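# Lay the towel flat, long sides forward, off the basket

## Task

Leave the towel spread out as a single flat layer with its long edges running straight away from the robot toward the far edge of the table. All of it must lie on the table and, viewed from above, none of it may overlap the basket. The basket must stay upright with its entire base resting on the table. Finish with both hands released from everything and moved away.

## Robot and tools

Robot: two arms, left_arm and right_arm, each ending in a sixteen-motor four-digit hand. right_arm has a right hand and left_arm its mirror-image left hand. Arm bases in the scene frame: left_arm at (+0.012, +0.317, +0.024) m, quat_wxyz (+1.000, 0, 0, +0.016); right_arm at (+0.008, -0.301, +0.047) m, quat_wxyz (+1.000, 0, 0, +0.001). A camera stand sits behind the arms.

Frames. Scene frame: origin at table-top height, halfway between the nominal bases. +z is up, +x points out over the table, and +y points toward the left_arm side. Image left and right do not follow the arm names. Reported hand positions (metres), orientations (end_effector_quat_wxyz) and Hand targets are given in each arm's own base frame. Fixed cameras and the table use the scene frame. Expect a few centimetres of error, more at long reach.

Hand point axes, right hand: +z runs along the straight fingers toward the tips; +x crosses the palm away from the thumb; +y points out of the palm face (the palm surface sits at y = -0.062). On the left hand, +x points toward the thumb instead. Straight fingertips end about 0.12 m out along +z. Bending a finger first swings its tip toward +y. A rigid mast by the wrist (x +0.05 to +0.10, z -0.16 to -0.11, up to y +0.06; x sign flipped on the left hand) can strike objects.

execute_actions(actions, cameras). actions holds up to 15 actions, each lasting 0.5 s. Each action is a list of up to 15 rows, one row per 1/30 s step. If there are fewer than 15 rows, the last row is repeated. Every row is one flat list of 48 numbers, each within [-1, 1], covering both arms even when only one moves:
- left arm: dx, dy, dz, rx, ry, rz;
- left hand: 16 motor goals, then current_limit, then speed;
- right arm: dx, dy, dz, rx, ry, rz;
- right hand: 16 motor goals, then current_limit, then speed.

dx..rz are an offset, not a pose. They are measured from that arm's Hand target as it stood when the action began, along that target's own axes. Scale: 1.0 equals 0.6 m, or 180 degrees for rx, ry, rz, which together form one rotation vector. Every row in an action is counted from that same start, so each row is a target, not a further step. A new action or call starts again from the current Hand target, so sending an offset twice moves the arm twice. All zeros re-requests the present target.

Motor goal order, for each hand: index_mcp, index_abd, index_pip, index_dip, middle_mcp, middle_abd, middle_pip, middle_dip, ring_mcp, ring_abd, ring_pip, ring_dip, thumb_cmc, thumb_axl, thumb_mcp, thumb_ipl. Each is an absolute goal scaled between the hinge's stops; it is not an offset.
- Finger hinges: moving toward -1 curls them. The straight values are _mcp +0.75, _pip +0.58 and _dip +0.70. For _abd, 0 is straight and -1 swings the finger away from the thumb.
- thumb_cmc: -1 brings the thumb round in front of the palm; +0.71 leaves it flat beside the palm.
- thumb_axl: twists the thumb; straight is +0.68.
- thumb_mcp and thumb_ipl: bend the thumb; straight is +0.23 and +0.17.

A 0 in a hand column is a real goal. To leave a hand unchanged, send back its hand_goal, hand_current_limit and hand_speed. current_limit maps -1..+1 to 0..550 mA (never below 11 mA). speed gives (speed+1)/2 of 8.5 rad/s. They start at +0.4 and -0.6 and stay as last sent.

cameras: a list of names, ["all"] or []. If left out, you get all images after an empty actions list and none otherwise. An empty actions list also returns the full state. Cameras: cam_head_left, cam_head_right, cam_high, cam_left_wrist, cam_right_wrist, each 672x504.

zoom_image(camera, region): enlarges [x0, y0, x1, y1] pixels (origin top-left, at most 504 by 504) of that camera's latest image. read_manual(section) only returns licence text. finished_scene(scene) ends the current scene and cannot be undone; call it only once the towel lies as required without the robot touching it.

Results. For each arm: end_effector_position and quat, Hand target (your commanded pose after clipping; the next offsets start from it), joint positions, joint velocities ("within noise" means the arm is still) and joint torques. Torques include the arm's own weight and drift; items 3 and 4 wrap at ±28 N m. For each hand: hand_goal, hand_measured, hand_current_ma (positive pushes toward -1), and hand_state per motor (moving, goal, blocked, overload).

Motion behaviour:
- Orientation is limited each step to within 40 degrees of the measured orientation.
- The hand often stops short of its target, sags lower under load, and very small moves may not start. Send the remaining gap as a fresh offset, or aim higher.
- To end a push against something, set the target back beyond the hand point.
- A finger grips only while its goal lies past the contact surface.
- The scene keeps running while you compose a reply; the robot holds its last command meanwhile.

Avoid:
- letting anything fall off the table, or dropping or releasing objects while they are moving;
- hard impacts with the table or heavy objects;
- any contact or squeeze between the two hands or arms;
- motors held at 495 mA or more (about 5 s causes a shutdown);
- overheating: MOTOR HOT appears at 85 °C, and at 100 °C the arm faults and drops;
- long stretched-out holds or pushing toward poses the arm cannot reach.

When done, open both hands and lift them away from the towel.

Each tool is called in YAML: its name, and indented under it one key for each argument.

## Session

execute_actions:
  actions: []

Scene clock: 0.00 s.
left_arm: end_effector_position=(+0.5347, +0.1876, +0.3158) hand_goal=(+0.754, +0.000, +0.576, +0.696, +0.754, +0.000, +0.576, +0.696, +0.754, +0.000, +0.576, +0.696, +0.714, +0.678, +0.226, +0.168) hand_measured=(+0.754, +0.000, +0.576, +0.696, +0.754, +0.000, +0.576, +0.696, +0.754, +0.000, +0.576, +0.696, +0.714, +0.678, +0.226, +0.168) hand_current_ma=(+0, +0, +0, +0, +0, +0, +0, +0, +0, +0, +0, +0, +0, +0, +0, +0) hand_state=(goal, goal, goal, goal, goal, goal, goal, goal, goal, overload, goal, goal, goal, goal, goal, goal) hand_current_limit=0.40 hand_speed=-0.60 end_effector_quat_wxyz=(+0.588, +0.183, +0.771, +0.162) | right_arm: end_effector_position=(+0.0885, +0.3917, +0.2217) hand_goal=(+0.754, +0.000, +0.576, +0.696, +0.754, +0.000, +0.576, +0.696, +0.754, +0.000, +0.576, +0.696, +0.714, +0.678, +0.226, +0.168) hand_measured=(+0.754, +0.000, +0.576, +0.696, +0.754, +0.000, +0.576, +0.696, +0.754, +0.000, +0.576, +0.696, +0.714, +0.678, +0.226, +0.168) hand_current_ma=(+0, +0, +0, +0, +0, +0, +0, +0, +0, +0, +0, +0, +0, +0, +0, +0) hand_state=(goal, goal, goal, goal, goal, goal, goal, goal, goal, goal, goal, goal, goal, goal, goal, goal) hand_current_limit=0.40 hand_speed=-0.60 end_effector_quat_wxyz=(+0.292, -0.390, +0.819, +0.303)
Joint positions: left_arm=[0.259 1.217 0.814 0.138 0.215 -1.011] | right_arm=[1.117 0.824 0.528 -0.411 -0.099 -1.297]
Joint velocities: within noise
Joint torques (N m): no reading
Heat: left arm: hottest shoulder 24 °C; right arm: hottest waist 24 °C.
Hand target: left_arm +0.5394, +0.1888, +0.3395; +0.603, +0.183, +0.757, +0.170 | right_arm +0.0918, +0.3984, +0.2409; +0.305, -0.388, +0.811, +0.313

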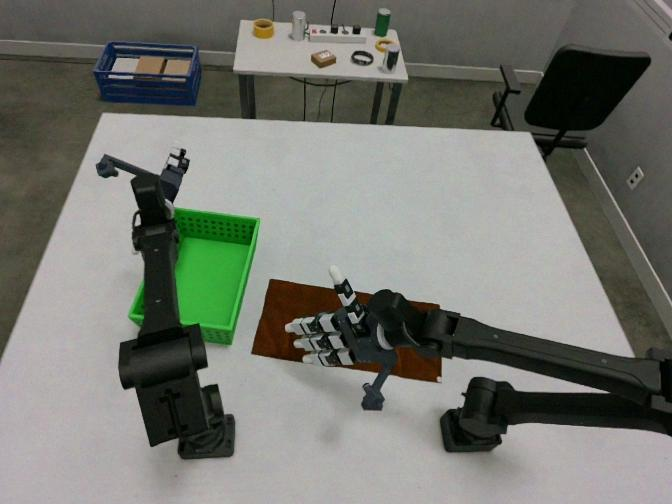

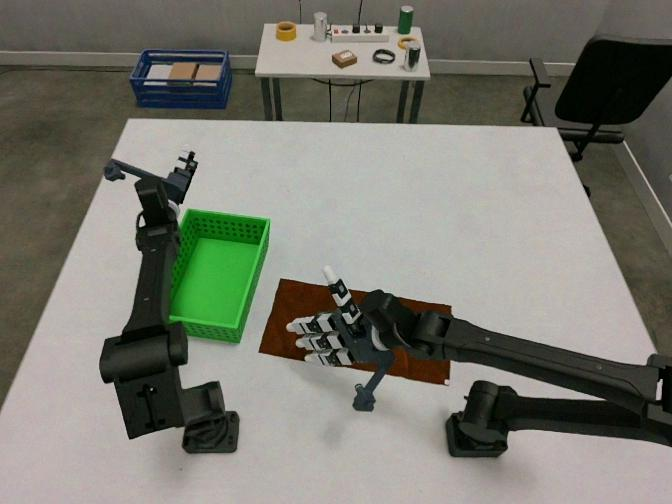

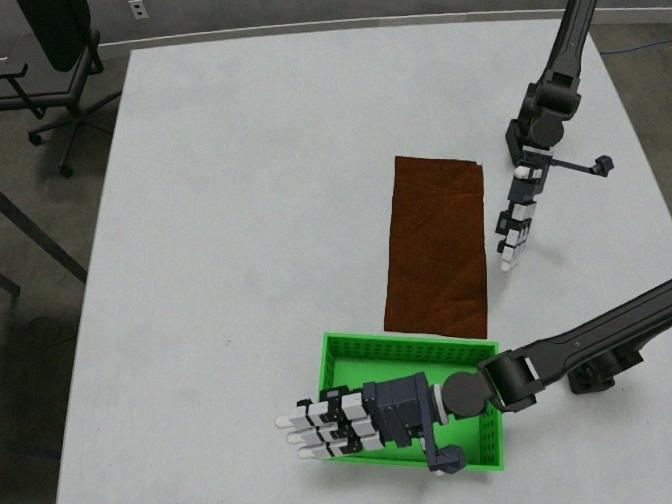

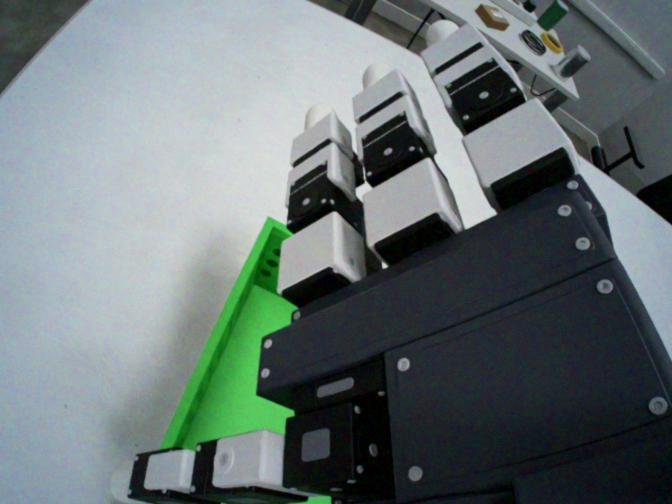

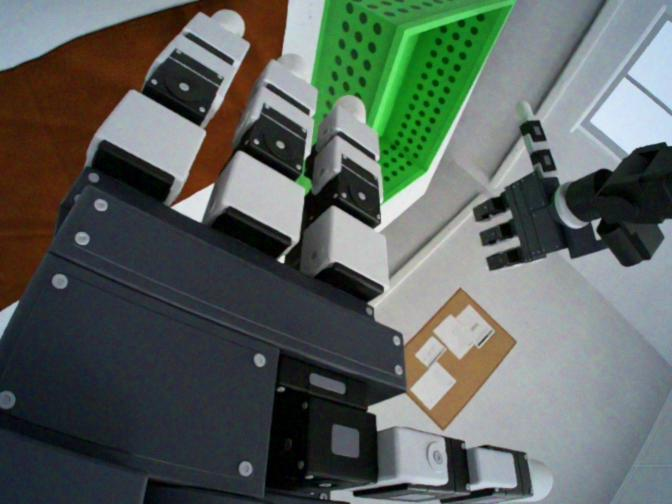

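execute_actions:
  actions:
    - [[0,0,0,0.0781,-0.0301,0.1031,0.48,0,0.58,0.7,0.48,0,0.58,0.7,0.48,0,0.58,0.7,0.71,0.68,0.23,0.17,0,-0.6,0.0128,-0.12,-0.0895,0,0,0,0.48,0,0.58,0.7,0.48,0,0.58,0.7,0.48,0,0.58,0.7,0.71,0.68,0.23,0.17,0,-0.6]]
    - [[0,0,0,0.0781,-0.0301,0.1031,0.48,0,0.58,0.7,0.48,0,0.58,0.7,0.48,0,0.58,0.7,0.71,0.68,0.23,0.17,0,-0.6,0.0128,-0.12,-0.0895,0,0,0,0.48,0,0.58,0.7,0.48,0,0.58,0.7,0.48,0,0.58,0.7,0.71,0.68,0.23,0.17,0,-0.6]]
    - [[0,0,0,0.0781,-0.0301,0.1031,0.48,0,0.58,0.7,0.48,0,0.58,0.7,0.48,0,0.58,0.7,0.71,0.68,0.23,0.17,0,-0.6,0.0128,-0.12,-0.0895,0,0,0,0.48,0,0.58,0.7,0.48,0,0.58,0.7,0.48,0,0.58,0.7,0.71,0.68,0.23,0.17,0,-0.6]]
    - [[0,0,0,0.0781,-0.0301,0.1031,0.48,0,0.58,0.7,0.48,0,0.58,0.7,0.48,0,0.58,0.7,0.71,0.68,0.23,0.17,0,-0.6,0.0128,-0.12,-0.0895,0,0,0,0.48,0,0.58,0.7,0.48,0,0.58,0.7,0.48,0,0.58,0.7,0.71,0.68,0.23,0.17,0,-0.6]]
    - [[0,0,0,0.0781,-0.0301,0.1031,0.48,0,0.58,0.7,0.48,0,0.58,0.7,0.48,0,0.58,0.7,0.71,0.68,0.23,0.17,0,-0.6,0.0128,-0.12,-0.0895,0,0,0,0.48,0,0.58,0.7,0.48,0,0.58,0.7,0.48,0,0.58,0.7,0.71,0.68,0.23,0.17,0,-0.6]]
    - [[0,0,0,0.0781,-0.0301,0.1031,0.48,0,0.58,0.7,0.48,0,0.58,0.7,0.48,0,0.58,0.7,0.71,0.68,0.23,0.17,0,-0.6,0,0,0,0.0739,-0.001,0.1434,0.48,0,0.58,0.7,0.48,0,0.58,0.7,0.48,0,0.58,0.7,0.71,0.68,0.23,0.17,0,-0.6]]
    - [[0,0,0,0.0781,-0.0301,0.1031,0.48,0,0.58,0.7,0.48,0,0.58,0.7,0.48,0,0.58,0.7,0.71,0.68,0.23,0.17,0,-0.6,0,0,0,0.0739,-0.001,0.1434,0.48,0,0.58,0.7,0.48,0,0.58,0.7,0.48,0,0.58,0.7,0.71,0.68,0.23,0.17,0,-0.6]]
  cameras: ["cam_head_left"]

Scene clock: 117.07 s.
left_arm: end_effector_position=(+0.5375, +0.1824, +0.3239) hand_goal=(+0.480, +0.000, +0.580, +0.700, +0.480, +0.000, +0.580, +0.700, +0.480, +0.000, +0.580, +0.700, +0.710, +0.680, +0.230, +0.170) hand_measured=(+0.484, +0.000, +0.580, +0.698, +0.484, +0.000, +0.580, +0.698, +0.484, +0.182, +0.580, +0.698, +0.710, +0.678, +0.226, +0.168) hand_current_ma=(+5, +0, +1, -2, +7, +0, +1, -2, +6, +0, +1, -2, +1, -4, -8, -3) hand_state=(goal, goal, goal, goal, goal, goal, goal, goal, goal, overload, goal, goal, goal, goal, goal, goal) hand_current_limit=0.00 hand_speed=-0.60 end_effector_quat_wxyz=(-0.030, +0.998, -0.016, +0.055) | right_arm: end_effector_position=(+0.2885, +0.0046, +0.2616) hand_goal=(+0.480, +0.000, +0.580, +0.700, +0.480, +0.000, +0.580, +0.700, +0.480, +0.000, +0.580, +0.700, +0.710, +0.680, +0.230, +0.170) hand_measured=(+0.490, -0.002, +0.580, +0.698, +0.488, -0.002, +0.580, +0.698, +0.490, -0.002, +0.580, +0.698, +0.714, +0.678, +0.228, +0.168) hand_current_ma=(+6, +0, +0, -1, +5, +0, +0, -1, +7, +0, +0, +0, +2, -1, -1, +0) hand_state=(goal, goal, goal, goal, goal, goal, goal, goal, goal, goal, goal, goal, goal, goal, goal, goal) hand_current_limit=0.00 hand_speed=-0.60 end_effector_quat_wxyz=(+0.212, +0.087, +0.945, +0.235)
Joint positions: left_arm=[0.479 1.819 2.061 -1.687 0 2.081] | right_arm=[-0.624 0.899 0.781 -1.304 -0.63 -1.963]
Joint torques (N m): left_arm=[1.14 -17.08 11.23 0.53 0.12 0.14] | right_arm=[0.91 -2.84 14.26 0.42 -0.91 0.14]
Heat: left arm: hottest elbow 39 °C; right arm: hottest elbow 35 °C.
Hand target: left_arm +0.5394, +0.1887, +0.3394; -0.001, +0.996, -0.094, +0.000 | right_arm +0.2995, +0.0003, +0.2806; +0.222, +0.083, +0.944, +0.228
Off the commanded pose: left_arm 0.017 m, 11 deg | right_arm 0.022 m, 1 deg; orientation clipped at the end of an earlier action of this call.
joint sent to its limit (left arm) — joint 4 (wrist pitch), lower limit; joint 6 (wrist roll), upper limit. The joint targets are off in orientation, not in position.
Images, in order (width x height): cam_head_left 672x504.

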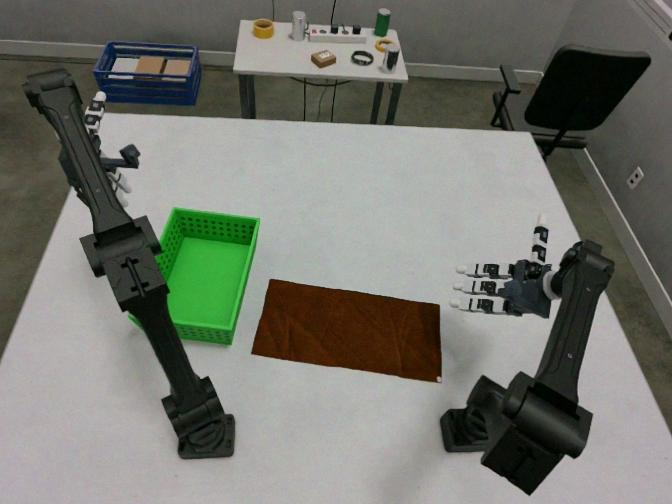

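execute_actions:
  actions:
    - [[-0.0418,0.1523,0.03,0,0,0,0.48,0,0.58,0.7,0.48,0,0.58,0.7,0.48,0,0.58,0.7,0.71,0.68,0.23,0.17,0,-0.6,0,0,0,0.0739,-0.001,0.1434,0.48,0,0.58,0.7,0.48,0,0.58,0.7,0.48,0,0.58,0.7,0.71,0.68,0.23,0.17,0,-0.6]]
    - [[-0.0418,0.1523,0.03,0,0,0,0.48,0,0.58,0.7,0.48,0,0.58,0.7,0.48,0,0.58,0.7,0.71,0.68,0.23,0.17,0,-0.6,0,0,0,0.0739,-0.001,0.1434,0.48,0,0.58,0.7,0.48,0,0.58,0.7,0.48,0,0.58,0.7,0.71,0.68,0.23,0.17,0,-0.6]]
    - [[-0.0418,0.1523,0.03,0,0,0,0.48,0,0.58,0.7,0.48,0,0.58,0.7,0.48,0,0.58,0.7,0.71,0.68,0.23,0.17,0,-0.6,0,0,0,0.0739,-0.001,0.1434,0.48,0,0.58,0.7,0.48,0,0.58,0.7,0.48,0,0.58,0.7,0.71,0.68,0.23,0.17,0,-0.6]]
    - [[-0.0418,0.1523,0.03,0,0,0,0.48,0,0.58,0.7,0.48,0,0.58,0.7,0.48,0,0.58,0.7,0.71,0.68,0.23,0.17,0,-0.6,0,0,0,0,0,0.1376,0.48,0,0.58,0.7,0.48,0,0.58,0.7,0.48,0,0.58,0.7,0.71,0.68,0.23,0.17,0,-0.6]]
    - [[-0.0418,0.1523,0.03,0,0,0,0.48,0,0.58,0.7,0.48,0,0.58,0.7,0.48,0,0.58,0.7,0.71,0.68,0.23,0.17,0,-0.6,0,0,0,0,0,0.1376,0.48,0,0.58,0.7,0.48,0,0.58,0.7,0.48,0,0.58,0.7,0.71,0.68,0.23,0.17,0,-0.6]]
    - [[0,0,0.1,0,0,0,0.48,0,0.58,0.7,0.48,0,0.58,0.7,0.48,0,0.58,0.7,0.71,0.68,0.23,0.17,0,-0.6,0,0,0,0,0,0.1376,0.48,0,0.58,0.7,0.48,0,0.58,0.7,0.48,0,0.58,0.7,0.71,0.68,0.23,0.17,0,-0.6]]
    - [[0,0,0.1,0,0,0,0.48,0,0.58,0.7,0.48,0,0.58,0.7,0.48,0,0.58,0.7,0.71,0.68,0.23,0.17,0,-0.6,0,0,0,0,0,0.1376,0.48,0,0.58,0.7,0.48,0,0.58,0.7,0.48,0,0.58,0.7,0.71,0.68,0.23,0.17,0,-0.6]]
    - [[0,0,0,0,0,0,0.48,0,0.58,0.7,0.48,0,0.58,0.7,0.48,0,0.58,0.7,0.71,0.68,0.23,0.17,0,-0.6,-0.0546,-0.0435,0.14,0,0,0,0.48,0,0.58,0.7,0.48,0,0.58,0.7,0.48,0,0.58,0.7,0.71,0.68,0.23,0.17,0,-0.6]]
    - [[0,0,0,0,0,0,0.48,0,0.58,0.7,0.48,0,0.58,0.7,0.48,0,0.58,0.7,0.71,0.68,0.23,0.17,0,-0.6,-0.0546,-0.0435,0.14,0,0,0,0.48,0,0.58,0.7,0.48,0,0.58,0.7,0.48,0,0.58,0.7,0.71,0.68,0.23,0.17,0,-0.6]]
  cameras: ["cam_head_left","cam_high","cam_left_wrist","cam_right_wrist"]

Scene clock: 158.30 s.
left_arm: end_effector_position=(+0.3188, -0.2341, +0.1176) hand_goal=(+0.480, +0.000, +0.580, +0.700, +0.480, +0.000, +0.580, +0.700, +0.480, +0.000, +0.580, +0.700, +0.710, +0.680, +0.230, +0.170) hand_measured=(+0.480, +0.000, +0.582, +0.698, +0.482, +0.000, +0.580, +0.698, +0.480, +0.186, +0.580, +0.698, +0.708, +0.678, +0.226, +0.168) hand_current_ma=(+1, +0, +2, -2, +2, +0, +1, -2, +1, +0, +1, -2, -2, -4, -8, -3) hand_state=(goal, goal, goal, goal, goal, goal, goal, goal, goal, overload, goal, goal, goal, goal, goal, goal) hand_current_limit=0.00 hand_speed=-0.60 end_effector_quat_wxyz=(-0.006, +0.994, -0.105, -0.017) | right_arm: end_effector_position=(+0.2344, +0.0579, +0.1056) hand_goal=(+0.480, +0.000, +0.580, +0.700, +0.480, +0.000, +0.580, +0.700, +0.480, +0.000, +0.580, +0.700, +0.710, +0.680, +0.230, +0.170) hand_measured=(+0.482, +0.000, +0.580, +0.698, +0.482, -0.002, +0.580, +0.698, +0.482, -0.002, +0.580, +0.698, +0.708, +0.678, +0.226, +0.168) hand_current_ma=(+1, +0, +0, -1, +0, +0, +0, -1, +0, +0, +0, +0, +0, -1, -2, +0) hand_state=(goal, goal, goal, goal, goal, goal, goal, goal, goal, goal, goal, goal, goal, goal, goal, goal) hand_current_limit=0.00 hand_speed=-0.60 end_effector_quat_wxyz=(-0.024, +0.999, -0.031, -0.032)
Joint positions: left_arm=[-0.434 1.347 0.948 -1.209 -0.001 1.347] | right_arm=[0.453 1.224 0.807 -1.188 -0.072 2.086]
Joint torques (N m): left_arm=[0.26 -9.88 9.17 0.75 0.1 -0.18] | right_arm=[-0.21 -7.3 10.55 0.53 0.06 0.15]
Heat: left arm: hottest elbow 41 °C; right arm: hottest elbow 35 °C.
Hand target: left_arm +0.3309, -0.2361, +0.1281; -0.001, +0.996, -0.094, +0.001 | right_arm +0.2440, +0.0635, +0.1127; -0.003, +0.997, -0.083, +0.001
Off the commanded pose: left_arm 0.016 m, 2 deg | right_arm 0.013 m, 7 deg.
joint sent to its limit (right arm) — joint 6 (wrist roll), upper limit. The joint targets are off in orientation, not in position.
Images, in order (width x height): cam_head_left 672x504, cam_high 672x504, cam_left_wrist 672x504, cam_right_wrist 672x504.

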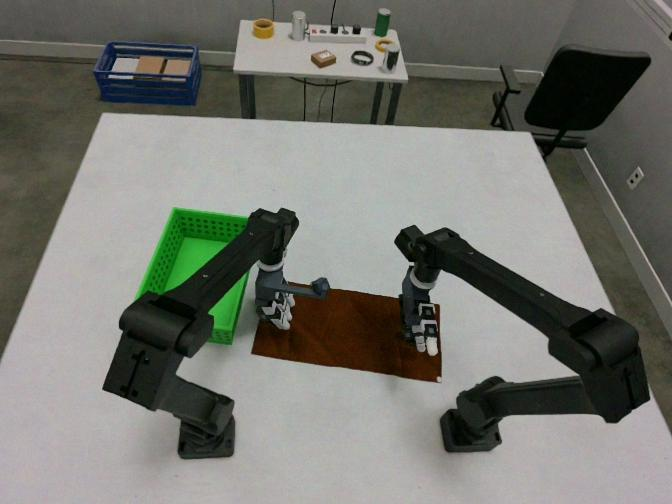

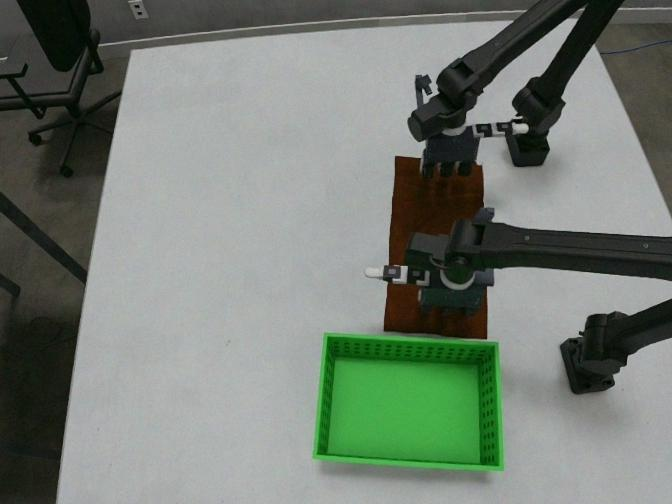

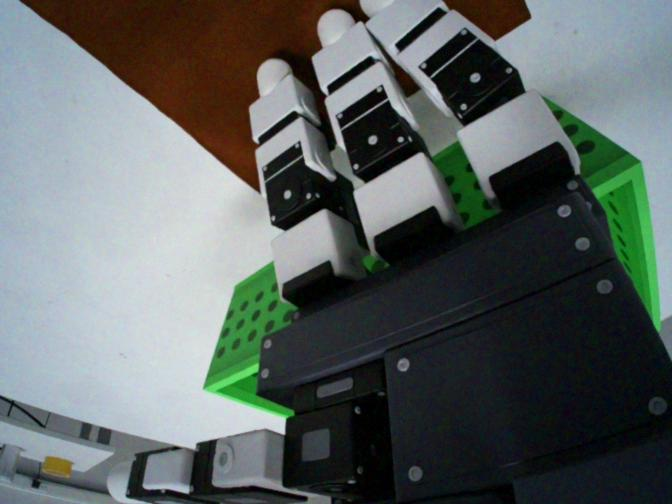

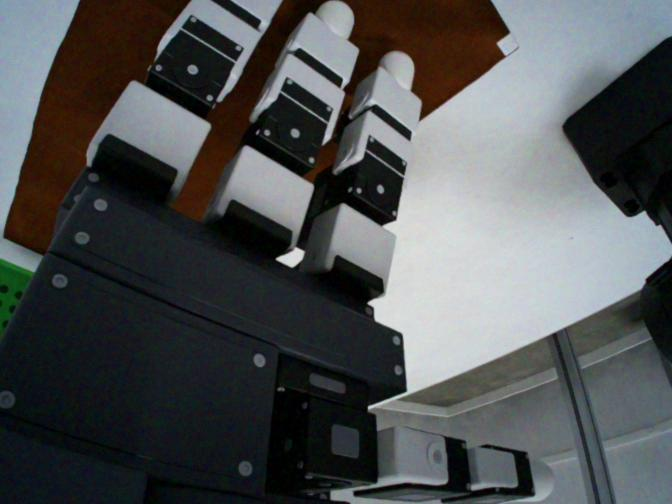

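execute_actions:
  actions:
    - [[0,0,0.04,0,0,0,0.48,0,0.58,0.7,0.48,0,0.58,0.7,0.48,0,0.58,0.7,0.71,0.68,0.23,0.17,0,-0.6,0,0,0.05,0,0,0,0.48,0,0.58,0.7,0.48,0,0.58,0.7,0.48,0,0.58,0.7,0.71,0.68,0.23,0.17,0,-0.6]]
    - [[0,0,0.04,0,0,0,0.48,0,0.58,0.7,0.48,0,0.58,0.7,0.48,0,0.58,0.7,0.71,0.68,0.23,0.17,0,-0.6,0,0,0.045,0,0,0,0.48,0,0.58,0.7,0.48,0,0.58,0.7,0.48,0,0.58,0.7,0.71,0.68,0.23,0.17,0,-0.6]]
    - [[0,-0.015,0,0,0,0,0.48,0,0.58,0.7,0.48,0,0.58,0.7,0.48,0,0.58,0.7,0.71,0.68,0.23,0.17,0,-0.6,0,0.015,0,0,0,0,0.48,0,0.58,0.7,0.48,0,0.58,0.7,0.48,0,0.58,0.7,0.71,0.68,0.23,0.17,0,-0.6]]
    - [[-0.0184,0.0119,0,0,0,-0.0556,0.48,0,0.58,0.7,0.48,0,0.58,0.7,0.48,0,0.58,0.7,0.71,0.68,0.23,0.17,0,-0.6,0.0813,0.0159,0,0,0,-0.0556,0.48,0,0.58,0.7,0.48,0,0.58,0.7,0.48,0,0.58,0.7,0.71,0.68,0.23,0.17,0,-0.6]]
    - [[-0.0184,0.0119,0,0,0,-0.0556,0.48,0,0.58,0.7,0.48,0,0.58,0.7,0.48,0,0.58,0.7,0.71,0.68,0.23,0.17,0,-0.6,0.0813,0.0159,0,0,0,-0.0556,0.48,0,0.58,0.7,0.48,0,0.58,0.7,0.48,0,0.58,0.7,0.71,0.68,0.23,0.17,0,-0.6]]
  cameras: ["cam_head_left","cam_high"]

Scene clock: 196.20 s.
left_arm: end_effector_position=(+0.3150, -0.2436, +0.0935) hand_goal=(+0.480, +0.000, +0.580, +0.700, +0.480, +0.000, +0.580, +0.700, +0.480, +0.000, +0.580, +0.700, +0.710, +0.680, +0.230, +0.170) hand_measured=(+0.462, -0.002, +0.566, +0.692, +0.456, +0.010, +0.564, +0.694, +0.466, +0.200, +0.568, +0.696, +0.708, +0.678, +0.226, +0.168) hand_current_ma=(-45, -2, -31, -14, -67, +18, -36, -12, -35, +0, -23, -7, -1, -4, -9, -3) hand_state=(goal, goal, goal, goal, blocked, goal, goal, goal, goal, overload, goal, goal, goal, goal, goal, goal) hand_current_limit=0.00 hand_speed=-0.60 end_effector_quat_wxyz=(+0.012, +0.997, +0.070, +0.013) | right_arm: end_effector_position=(+0.3283, +0.0352, +0.0727) hand_goal=(+0.480, +0.000, +0.580, +0.700, +0.480, +0.000, +0.580, +0.700, +0.480, +0.000, +0.580, +0.700, +0.710, +0.680, +0.230, +0.170) hand_measured=(+0.464, +0.020, +0.570, +0.698, +0.464, +0.026, +0.570, +0.696, +0.462, +0.030, +0.572, +0.698, +0.712, +0.678, +0.226, +0.168) hand_current_ma=(-14, +15, -5, -1, -14, +22, -6, -1, -17, +31, -4, -1, +0, -1, -2, +0) hand_state=(goal, goal, goal, goal, goal, blocked, goal, goal, goal, blocked, goal, goal, goal, goal, goal, goal) hand_current_limit=0.00 hand_speed=-0.60 end_effector_quat_wxyz=(-0.008, +0.997, +0.083, +0.009)
Joint positions: left_arm=[-0.521 1.274 0.799 -1.061 0.006 0.909] | right_arm=[0.346 1.398 0.867 -1.019 -0.011 1.751]
Joint torques (N m): left_arm=[0.21 -6.12 6.28 0.51 -0.29 -0.29] | right_arm=[-1.85 -5.25 7.97 1.87 0.4 -0.32]
Heat: left arm: hottest elbow 37 °C; right arm: hottest elbow 35 °C.
Hand target: left_arm +0.3094, -0.2390, +0.0801; -0.001, +0.997, +0.080, +0.001 | right_arm +0.3380, +0.0284, +0.0558; -0.003, +0.996, +0.091, +0.002
Off the commanded pose: left_arm 0.015 m, 2 deg | right_arm 0.021 m, 1 deg.
Images, in order (width x height): cam_head_left 672x504, cam_high 672x504.

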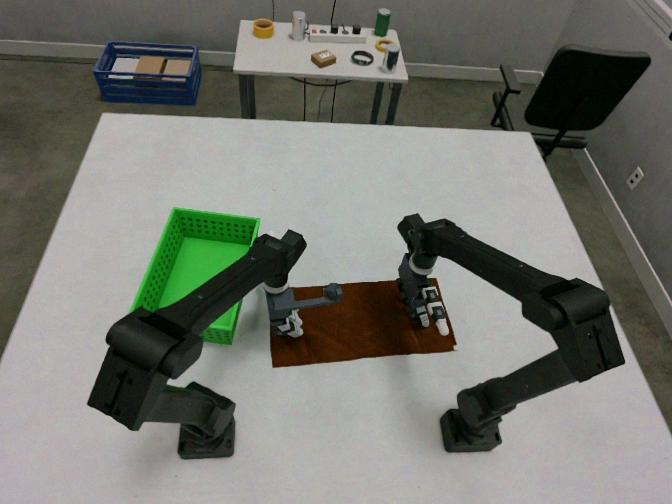

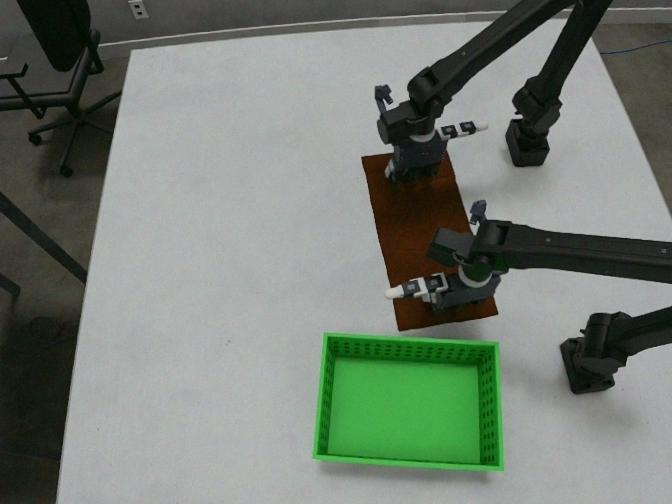

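execute_actions:
  actions:
    - [[-0.0184,0.0119,0,0,0,-0.0556,0.48,0,0.58,0.7,0.48,0,0.58,0.7,0.48,0,0.58,0.7,0.71,0.68,0.23,0.17,0,-0.6,0.0813,0.0159,0,0,0,-0.0556,0.48,0,0.58,0.7,0.48,0,0.58,0.7,0.48,0,0.58,0.7,0.71,0.68,0.23,0.17,0,-0.6]]
    - [[-0.0184,0.0119,0,0,0,-0.0556,0.48,0,0.58,0.7,0.48,0,0.58,0.7,0.48,0,0.58,0.7,0.71,0.68,0.23,0.17,0,-0.6,0.0813,0.0159,0,0,0,-0.0556,0.48,0,0.58,0.7,0.48,0,0.58,0.7,0.48,0,0.58,0.7,0.71,0.68,0.23,0.17,0,-0.6]]
    - [[-0.0184,0.0119,0,0,0,-0.0556,0.48,0,0.58,0.7,0.48,0,0.58,0.7,0.48,0,0.58,0.7,0.71,0.68,0.23,0.17,0,-0.6,0.0813,0.0159,0,0,0,-0.0556,0.48,0,0.58,0.7,0.48,0,0.58,0.7,0.48,0,0.58,0.7,0.71,0.68,0.23,0.17,0,-0.6]]
    - [[-0.0184,0.0119,0,0,0,-0.0556,0.48,0,0.58,0.7,0.48,0,0.58,0.7,0.48,0,0.58,0.7,0.71,0.68,0.23,0.17,0,-0.6,0.0813,0.0159,0,0,0,-0.0556,0.48,0,0.58,0.7,0.48,0,0.58,0.7,0.48,0,0.58,0.7,0.71,0.68,0.23,0.17,0,-0.6]]
    - [[-0.0184,0.0119,0,0,0,-0.0556,0.48,0,0.58,0.7,0.48,0,0.58,0.7,0.48,0,0.58,0.7,0.71,0.68,0.23,0.17,0,-0.6,0.0813,0.0159,0,0,0,-0.0556,0.48,0,0.58,0.7,0.48,0,0.58,0.7,0.48,0,0.58,0.7,0.71,0.68,0.23,0.17,0,-0.6]]
    - [[-0.0184,0.0119,0,0,0,-0.0556,0.48,0,0.58,0.7,0.48,0,0.58,0.7,0.48,0,0.58,0.7,0.71,0.68,0.23,0.17,0,-0.6,0.0813,0.0159,0,0,0,-0.0556,0.48,0,0.58,0.7,0.48,0,0.58,0.7,0.48,0,0.58,0.7,0.71,0.68,0.23,0.17,0,-0.6]]
  cameras: ["cam_head_left","cam_high"]

Scene clock: 217.37 s.
left_arm: end_effector_position=(+0.2832, -0.3069, +0.0915) hand_goal=(+0.480, +0.000, +0.580, +0.700, +0.480, +0.000, +0.580, +0.700, +0.480, +0.000, +0.580, +0.700, +0.710, +0.680, +0.230, +0.170) hand_measured=(+0.454, +0.002, +0.560, +0.690, +0.452, +0.016, +0.562, +0.692, +0.468, +0.206, +0.568, +0.694, +0.710, +0.678, +0.226, +0.168) hand_current_ma=(-72, +2, -50, -18, -83, +33, -43, -14, -29, +0, -25, -9, -1, -4, -9, -3) hand_state=(blocked, goal, blocked, goal, blocked, goal, goal, goal, goal, overload, goal, goal, goal, goal, goal, goal) hand_current_limit=0.00 hand_speed=-0.60 end_effector_quat_wxyz=(+0.016, +0.828, +0.561, +0.005) | right_arm: end_effector_position=(+0.5927, +0.1357, +0.0833) hand_goal=(+0.480, +0.000, +0.580, +0.700, +0.480, +0.000, +0.580, +0.700, +0.480, +0.000, +0.580, +0.700, +0.710, +0.680, +0.230, +0.170) hand_measured=(+0.472, +0.014, +0.574, +0.698, +0.466, +0.018, +0.570, +0.694, +0.462, +0.020, +0.572, +0.696, +0.712, +0.678, +0.226, +0.168) hand_current_ma=(-5, +8, -3, -1, -11, +14, -6, -2, -19, +15, -5, -2, +1, -1, -3, +0) hand_state=(goal, goal, goal, goal, goal, goal, goal, goal, goal, blocked, goal, goal, goal, goal, goal, goal) hand_current_limit=0.00 hand_speed=-0.60 end_effector_quat_wxyz=(+0.009, +0.827, +0.562, +0.021)
Joint positions: left_arm=[-0.991 1.363 0.876 -1.053 -0.012 -0.612] | right_arm=[0.349 1.851 1.454 -1.13 0.006 0.726]
Joint torques (N m): left_arm=[-0.26 -5.83 8.06 0.49 0.26 -0.22] | right_arm=[0.79 -13.04 10.51 0.5 -0.3 -0.24]
Heat: left arm: hottest elbow 34 °C; right arm: hottest elbow 32 °C.
Hand target: left_arm +0.2800, -0.3085, +0.0799; -0.001, +0.823, +0.568, +0.001 | right_arm +0.5976, +0.1462, +0.0572; -0.001, +0.817, +0.577, +0.003
Off the commanded pose: left_arm 0.012 m, 2 deg | right_arm 0.028 m, 3 deg.
Images, in order (width x height): cam_head_left 672x504, cam_high 672x504.

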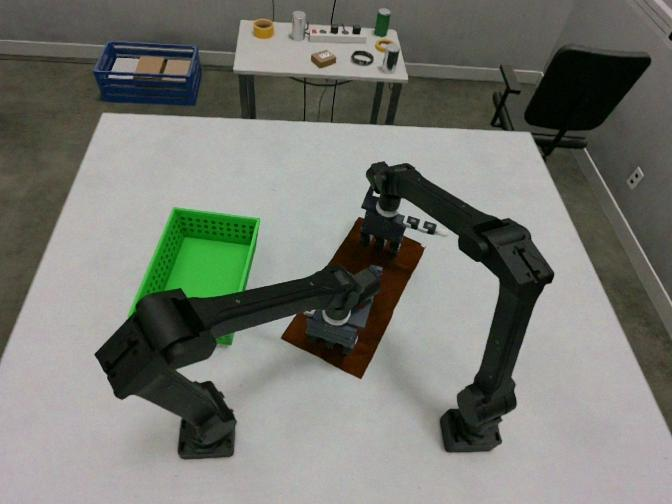

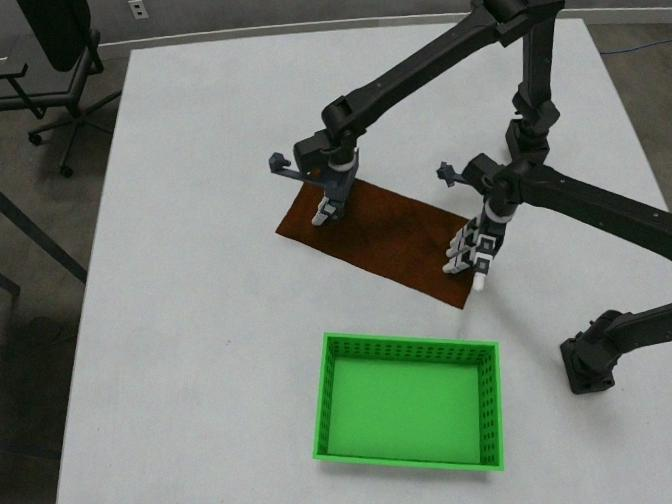

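execute_actions:
  actions:
    - [[-0.019,0.0123,0,0,0,-0.0574,0.48,0,0.58,0.7,0.48,0,0.58,0.7,0.48,0,0.58,0.7,0.71,0.68,0.23,0.17,0,-0.6,0.084,0.0166,0,0,0,-0.0574,0.48,0,0.58,0.7,0.48,0,0.58,0.7,0.48,0,0.58,0.7,0.71,0.68,0.23,0.17,0,-0.6]]
    - [[-0.019,0.0123,0,0,0,-0.0574,0.48,0,0.58,0.7,0.48,0,0.58,0.7,0.48,0,0.58,0.7,0.71,0.68,0.23,0.17,0,-0.6,0.084,0.0166,0,0,0,-0.0574,0.48,0,0.58,0.7,0.48,0,0.58,0.7,0.48,0,0.58,0.7,0.71,0.68,0.23,0.17,0,-0.6]]
    - [[-0.019,0.0123,0,0,0,-0.0574,0.48,0,0.58,0.7,0.48,0,0.58,0.7,0.48,0,0.58,0.7,0.71,0.68,0.23,0.17,0,-0.6,0.084,0.0166,0,0,0,-0.0574,0.48,0,0.58,0.7,0.48,0,0.58,0.7,0.48,0,0.58,0.7,0.71,0.68,0.23,0.17,0,-0.6]]
    - [[0,-0.015,0,0,0,0,0.48,0,0.58,0.7,0.48,0,0.58,0.7,0.48,0,0.58,0.7,0.71,0.68,0.23,0.17,0,-0.6,0,0.02,0,0,0,0,0.48,0,0.58,0.7,0.48,0,0.58,0.7,0.48,0,0.58,0.7,0.71,0.68,0.23,0.17,0,-0.6]]
  cameras: ["cam_head_left","cam_high"]

Scene clock: 236.87 s.
left_arm: end_effector_position=(+0.2936, -0.3429, +0.0922) hand_goal=(+0.480, +0.000, +0.580, +0.700, +0.480, +0.000, +0.580, +0.700, +0.480, +0.000, +0.580, +0.700, +0.710, +0.680, +0.230, +0.170) hand_measured=(+0.454, +0.002, +0.560, +0.690, +0.454, +0.020, +0.562, +0.692, +0.472, +0.208, +0.574, +0.698, +0.710, +0.678, +0.226, +0.168) hand_current_ma=(-70, +3, -51, -19, -72, +40, -40, -14, -16, +0, -11, -4, -1, -4, -9, -3) hand_state=(blocked, goal, blocked, goal, blocked, goal, goal, goal, goal, overload, goal, goal, goal, goal, goal, goal) hand_current_limit=0.00 hand_speed=-0.60 end_effector_quat_wxyz=(+0.014, +0.644, +0.765, +0.003) | right_arm: end_effector_position=(+0.6598, +0.2820, +0.0894) hand_goal=(+0.480, +0.000, +0.580, +0.700, +0.480, +0.000, +0.580, +0.700, +0.480, +0.000, +0.580, +0.700, +0.710, +0.680, +0.230, +0.170) hand_measured=(+0.474, +0.004, +0.576, +0.698, +0.466, +0.010, +0.570, +0.694, +0.458, +0.012, +0.568, +0.694, +0.712, +0.678, +0.226, +0.168) hand_current_ma=(-3, +1, -2, -1, -11, +5, -7, -2, -23, +7, -8, -3, +1, -1, -3, +0) hand_state=(goal, goal, goal, goal, goal, goal, goal, goal, blocked, goal, goal, goal, goal, goal, goal, goal) hand_current_limit=0.00 hand_speed=-0.60 end_effector_quat_wxyz=(+0.012, +0.643, +0.765, +0.021)
Joint positions: left_arm=[-1.063 1.567 1.102 -1.081 -0.015 -1.234] | right_arm=[0.471 2.064 1.801 -1.261 0.006 0.299]
Joint torques (N m): left_arm=[-0.56 -9.41 7.79 0.43 0.42 -0.23] | right_arm=[0.56 -16.15 11.4 0.32 -0.28 -0.2]
Heat: left arm: hottest elbow 34 °C; right arm: hottest elbow 32 °C.
Hand target: left_arm +0.2866, -0.3474, +0.0797; +0.000, +0.641, +0.767, +0.001 | right_arm +0.6624, +0.2915, +0.0584; -0.001, +0.633, +0.774, +0.003
Off the commanded pose: left_arm 0.015 m, 2 deg | right_arm 0.033 m, 3 deg.
Images, in order (width x height): cam_head_left 672x504, cam_high 672x504.

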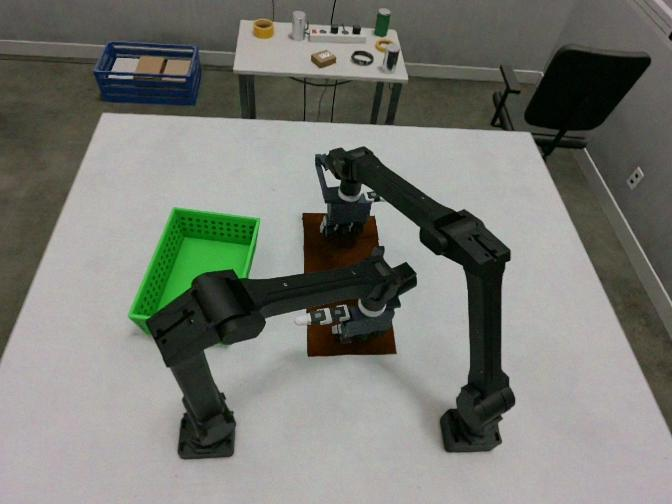

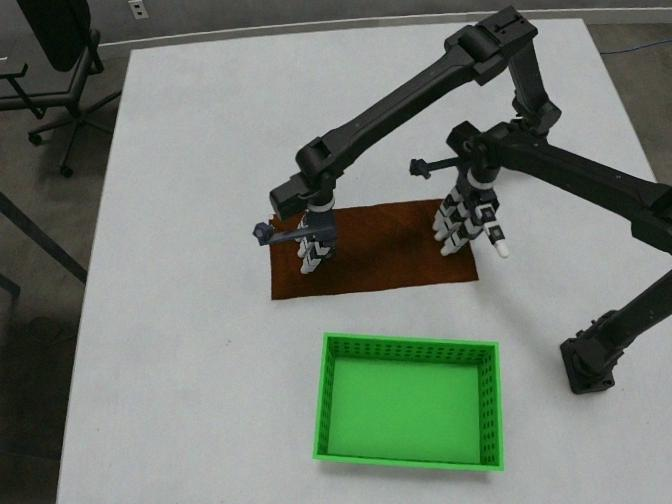

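execute_actions:
  actions:
    - [[0,0,-0.04,0,0,0,0.48,0,0.58,0.7,0.48,0,0.58,0.7,0.48,0,0.58,0.7,0.71,0.68,0.23,0.17,0,-0.6,0,0,-0.06,0,0,0,0.48,0,0.58,0.7,0.48,0,0.58,0.7,0.48,0,0.58,0.7,0.71,0.68,0.23,0.17,0,-0.6]]
    - [[0,0,-0.05,0,0,0,0.48,0,0.58,0.7,0.48,0,0.58,0.7,0.48,0,0.58,0.7,0.71,0.68,0.23,0.17,0,-0.6,0,0,-0.06,0,0,0,0.48,0,0.58,0.7,0.48,0,0.58,0.7,0.48,0,0.58,0.7,0.71,0.68,0.23,0.17,0,-0.6]]
    - [[0.06,0,-0.075,0,0,0,0.48,0,0.58,0.7,0.48,0,0.58,0.7,0.48,0,0.58,0.7,0.71,0.68,0.23,0.17,0,-0.6,0,0,-0.03,0,0,0,0.48,0,0.58,0.7,0.48,0,0.58,0.7,0.48,0,0.58,0.7,0.71,0.68,0.23,0.17,0,-0.6]]
    - [[0.08,0,-0.085,0,0,0,0.48,0,0.58,0.7,0.48,0,0.58,0.7,0.48,0,0.58,0.7,0.71,0.68,0.23,0.17,0,-0.6,-0.06,0,-0.05,0,0,0,0.48,0,0.58,0.7,0.48,0,0.58,0.7,0.48,0,0.58,0.7,0.71,0.68,0.23,0.17,0,-0.6]]
    - [[0.1,0,-0.07,0,0,0,0.48,0,0.58,0.7,0.48,0,0.58,0.7,0.48,0,0.58,0.7,0.71,0.68,0.23,0.17,0,-0.6,-0.1,0,-0.04,0,0,0,0.48,0,0.58,0.7,0.48,0,0.58,0.7,0.48,0,0.58,0.7,0.71,0.68,0.23,0.17,0,-0.6]]
    - [[0.1,0,0,0,0,0,0.48,0,0.58,0.7,0.48,0,0.58,0.7,0.48,0,0.58,0.7,0.71,0.68,0.23,0.17,0,-0.6,-0.1,0,0,0,0,0,0.48,0,0.58,0.7,0.48,0,0.58,0.7,0.48,0,0.58,0.7,0.71,0.68,0.23,0.17,0,-0.6]]
    - [[0.1,0,0,0,0,0,0.48,0,0.58,0.7,0.48,0,0.58,0.7,0.48,0,0.58,0.7,0.71,0.68,0.23,0.17,0,-0.6,-0.1,0,0,0,0,0,0.48,0,0.58,0.7,0.48,0,0.58,0.7,0.48,0,0.58,0.7,0.71,0.68,0.23,0.17,0,-0.6]]
  cameras: ["cam_head_left","cam_high"]

Scene clock: 262.23 s.
left_arm: end_effector_position=(+0.2361, -0.0848, +0.2660) hand_goal=(+0.480, +0.000, +0.580, +0.700, +0.480, +0.000, +0.580, +0.700, +0.480, +0.000, +0.580, +0.700, +0.710, +0.680, +0.230, +0.170) hand_measured=(+0.482, -0.002, +0.578, +0.698, +0.482, -0.002, +0.578, +0.698, +0.482, +0.160, +0.578, +0.698, +0.710, +0.678, +0.224, +0.168) hand_current_ma=(+2, -2, -2, -4, +3, -2, -2, -3, +3, +0, -2, -3, +0, -4, -12, -3) hand_state=(goal, goal, goal, goal, goal, goal, goal, goal, goal, overload, goal, goal, goal, goal, goal, goal) hand_current_limit=0.00 hand_speed=-0.60 end_effector_quat_wxyz=(+0.016, +0.632, +0.775, +0.009) | right_arm: end_effector_position=(+0.6990, +0.0707, +0.1714) hand_goal=(+0.480, +0.000, +0.580, +0.700, +0.480, +0.000, +0.580, +0.700, +0.480, +0.000, +0.580, +0.700, +0.710, +0.680, +0.230, +0.170) hand_measured=(+0.480, +0.000, +0.578, +0.698, +0.480, +0.002, +0.578, +0.696, +0.480, +0.002, +0.578, +0.698, +0.710, +0.678, +0.226, +0.168) hand_current_ma=(+0, +0, -1, -1, +0, +0, -1, -1, +0, +0, +0, -1, +0, -1, -3, +0) hand_state=(goal, goal, goal, goal, goal, goal, goal, goal, goal, goal, goal, goal, goal, goal, goal, goal) hand_current_limit=0.00 hand_speed=-0.60 end_effector_quat_wxyz=(-0.017, +0.642, +0.767, -0.015)
Joint positions: left_arm=[-0.68 0.825 0.973 -1.687 -0.017 -0.881] | right_arm=[0.127 2.016 1.963 -1.563 -0.004 -0.05]
Joint torques (N m): left_arm=[-0.15 -1.9 9.43 0.54 0 0.14] | right_arm=[0.73 -23.3 12.05 0.27 0.02 -0.11]
Heat: left arm: hottest elbow 34 °C; right arm: hottest elbow 33 °C.
Hand target: left_arm +0.2393, -0.0881, +0.2723; +0.000, +0.641, +0.768, +0.001 | right_arm +0.7051, +0.0792, +0.2012; -0.001, +0.633, +0.774, +0.003
Off the commanded pose: left_arm 0.008 m, 2 deg | right_arm 0.032 m, 3 deg.
joint sent to its limit (left arm) — joint 4 (wrist pitch), lower limit. The joint targets still meet the commanded pose.
Images, in order (width x height): cam_head_left 672x504, cam_high 672x504.

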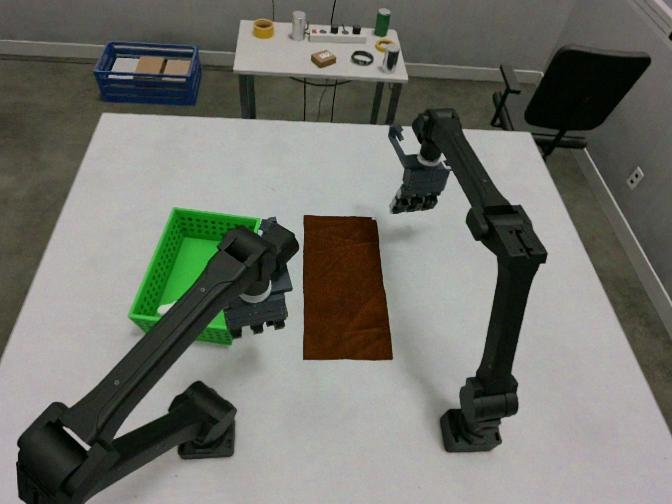

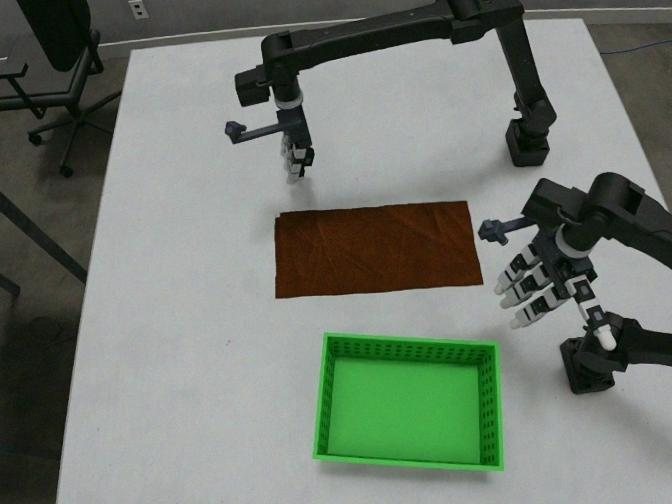

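zoom_image:
  camera: "cam_high"
  region: [255, 180, 505, 320]

Scaled by 2.016 from the camera's 672x504 image, which has a finer 960x720 frame.

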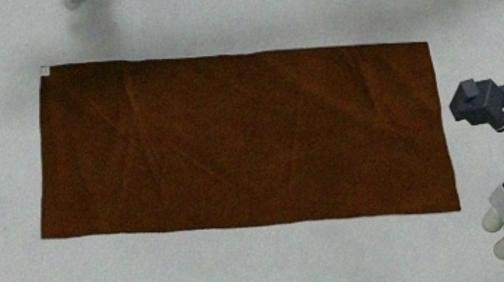

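Flat, aligned within about a degree, clear of the basket, and both hands are away.

finished_scene:
  scene: 2

The scene is finished: the task was done.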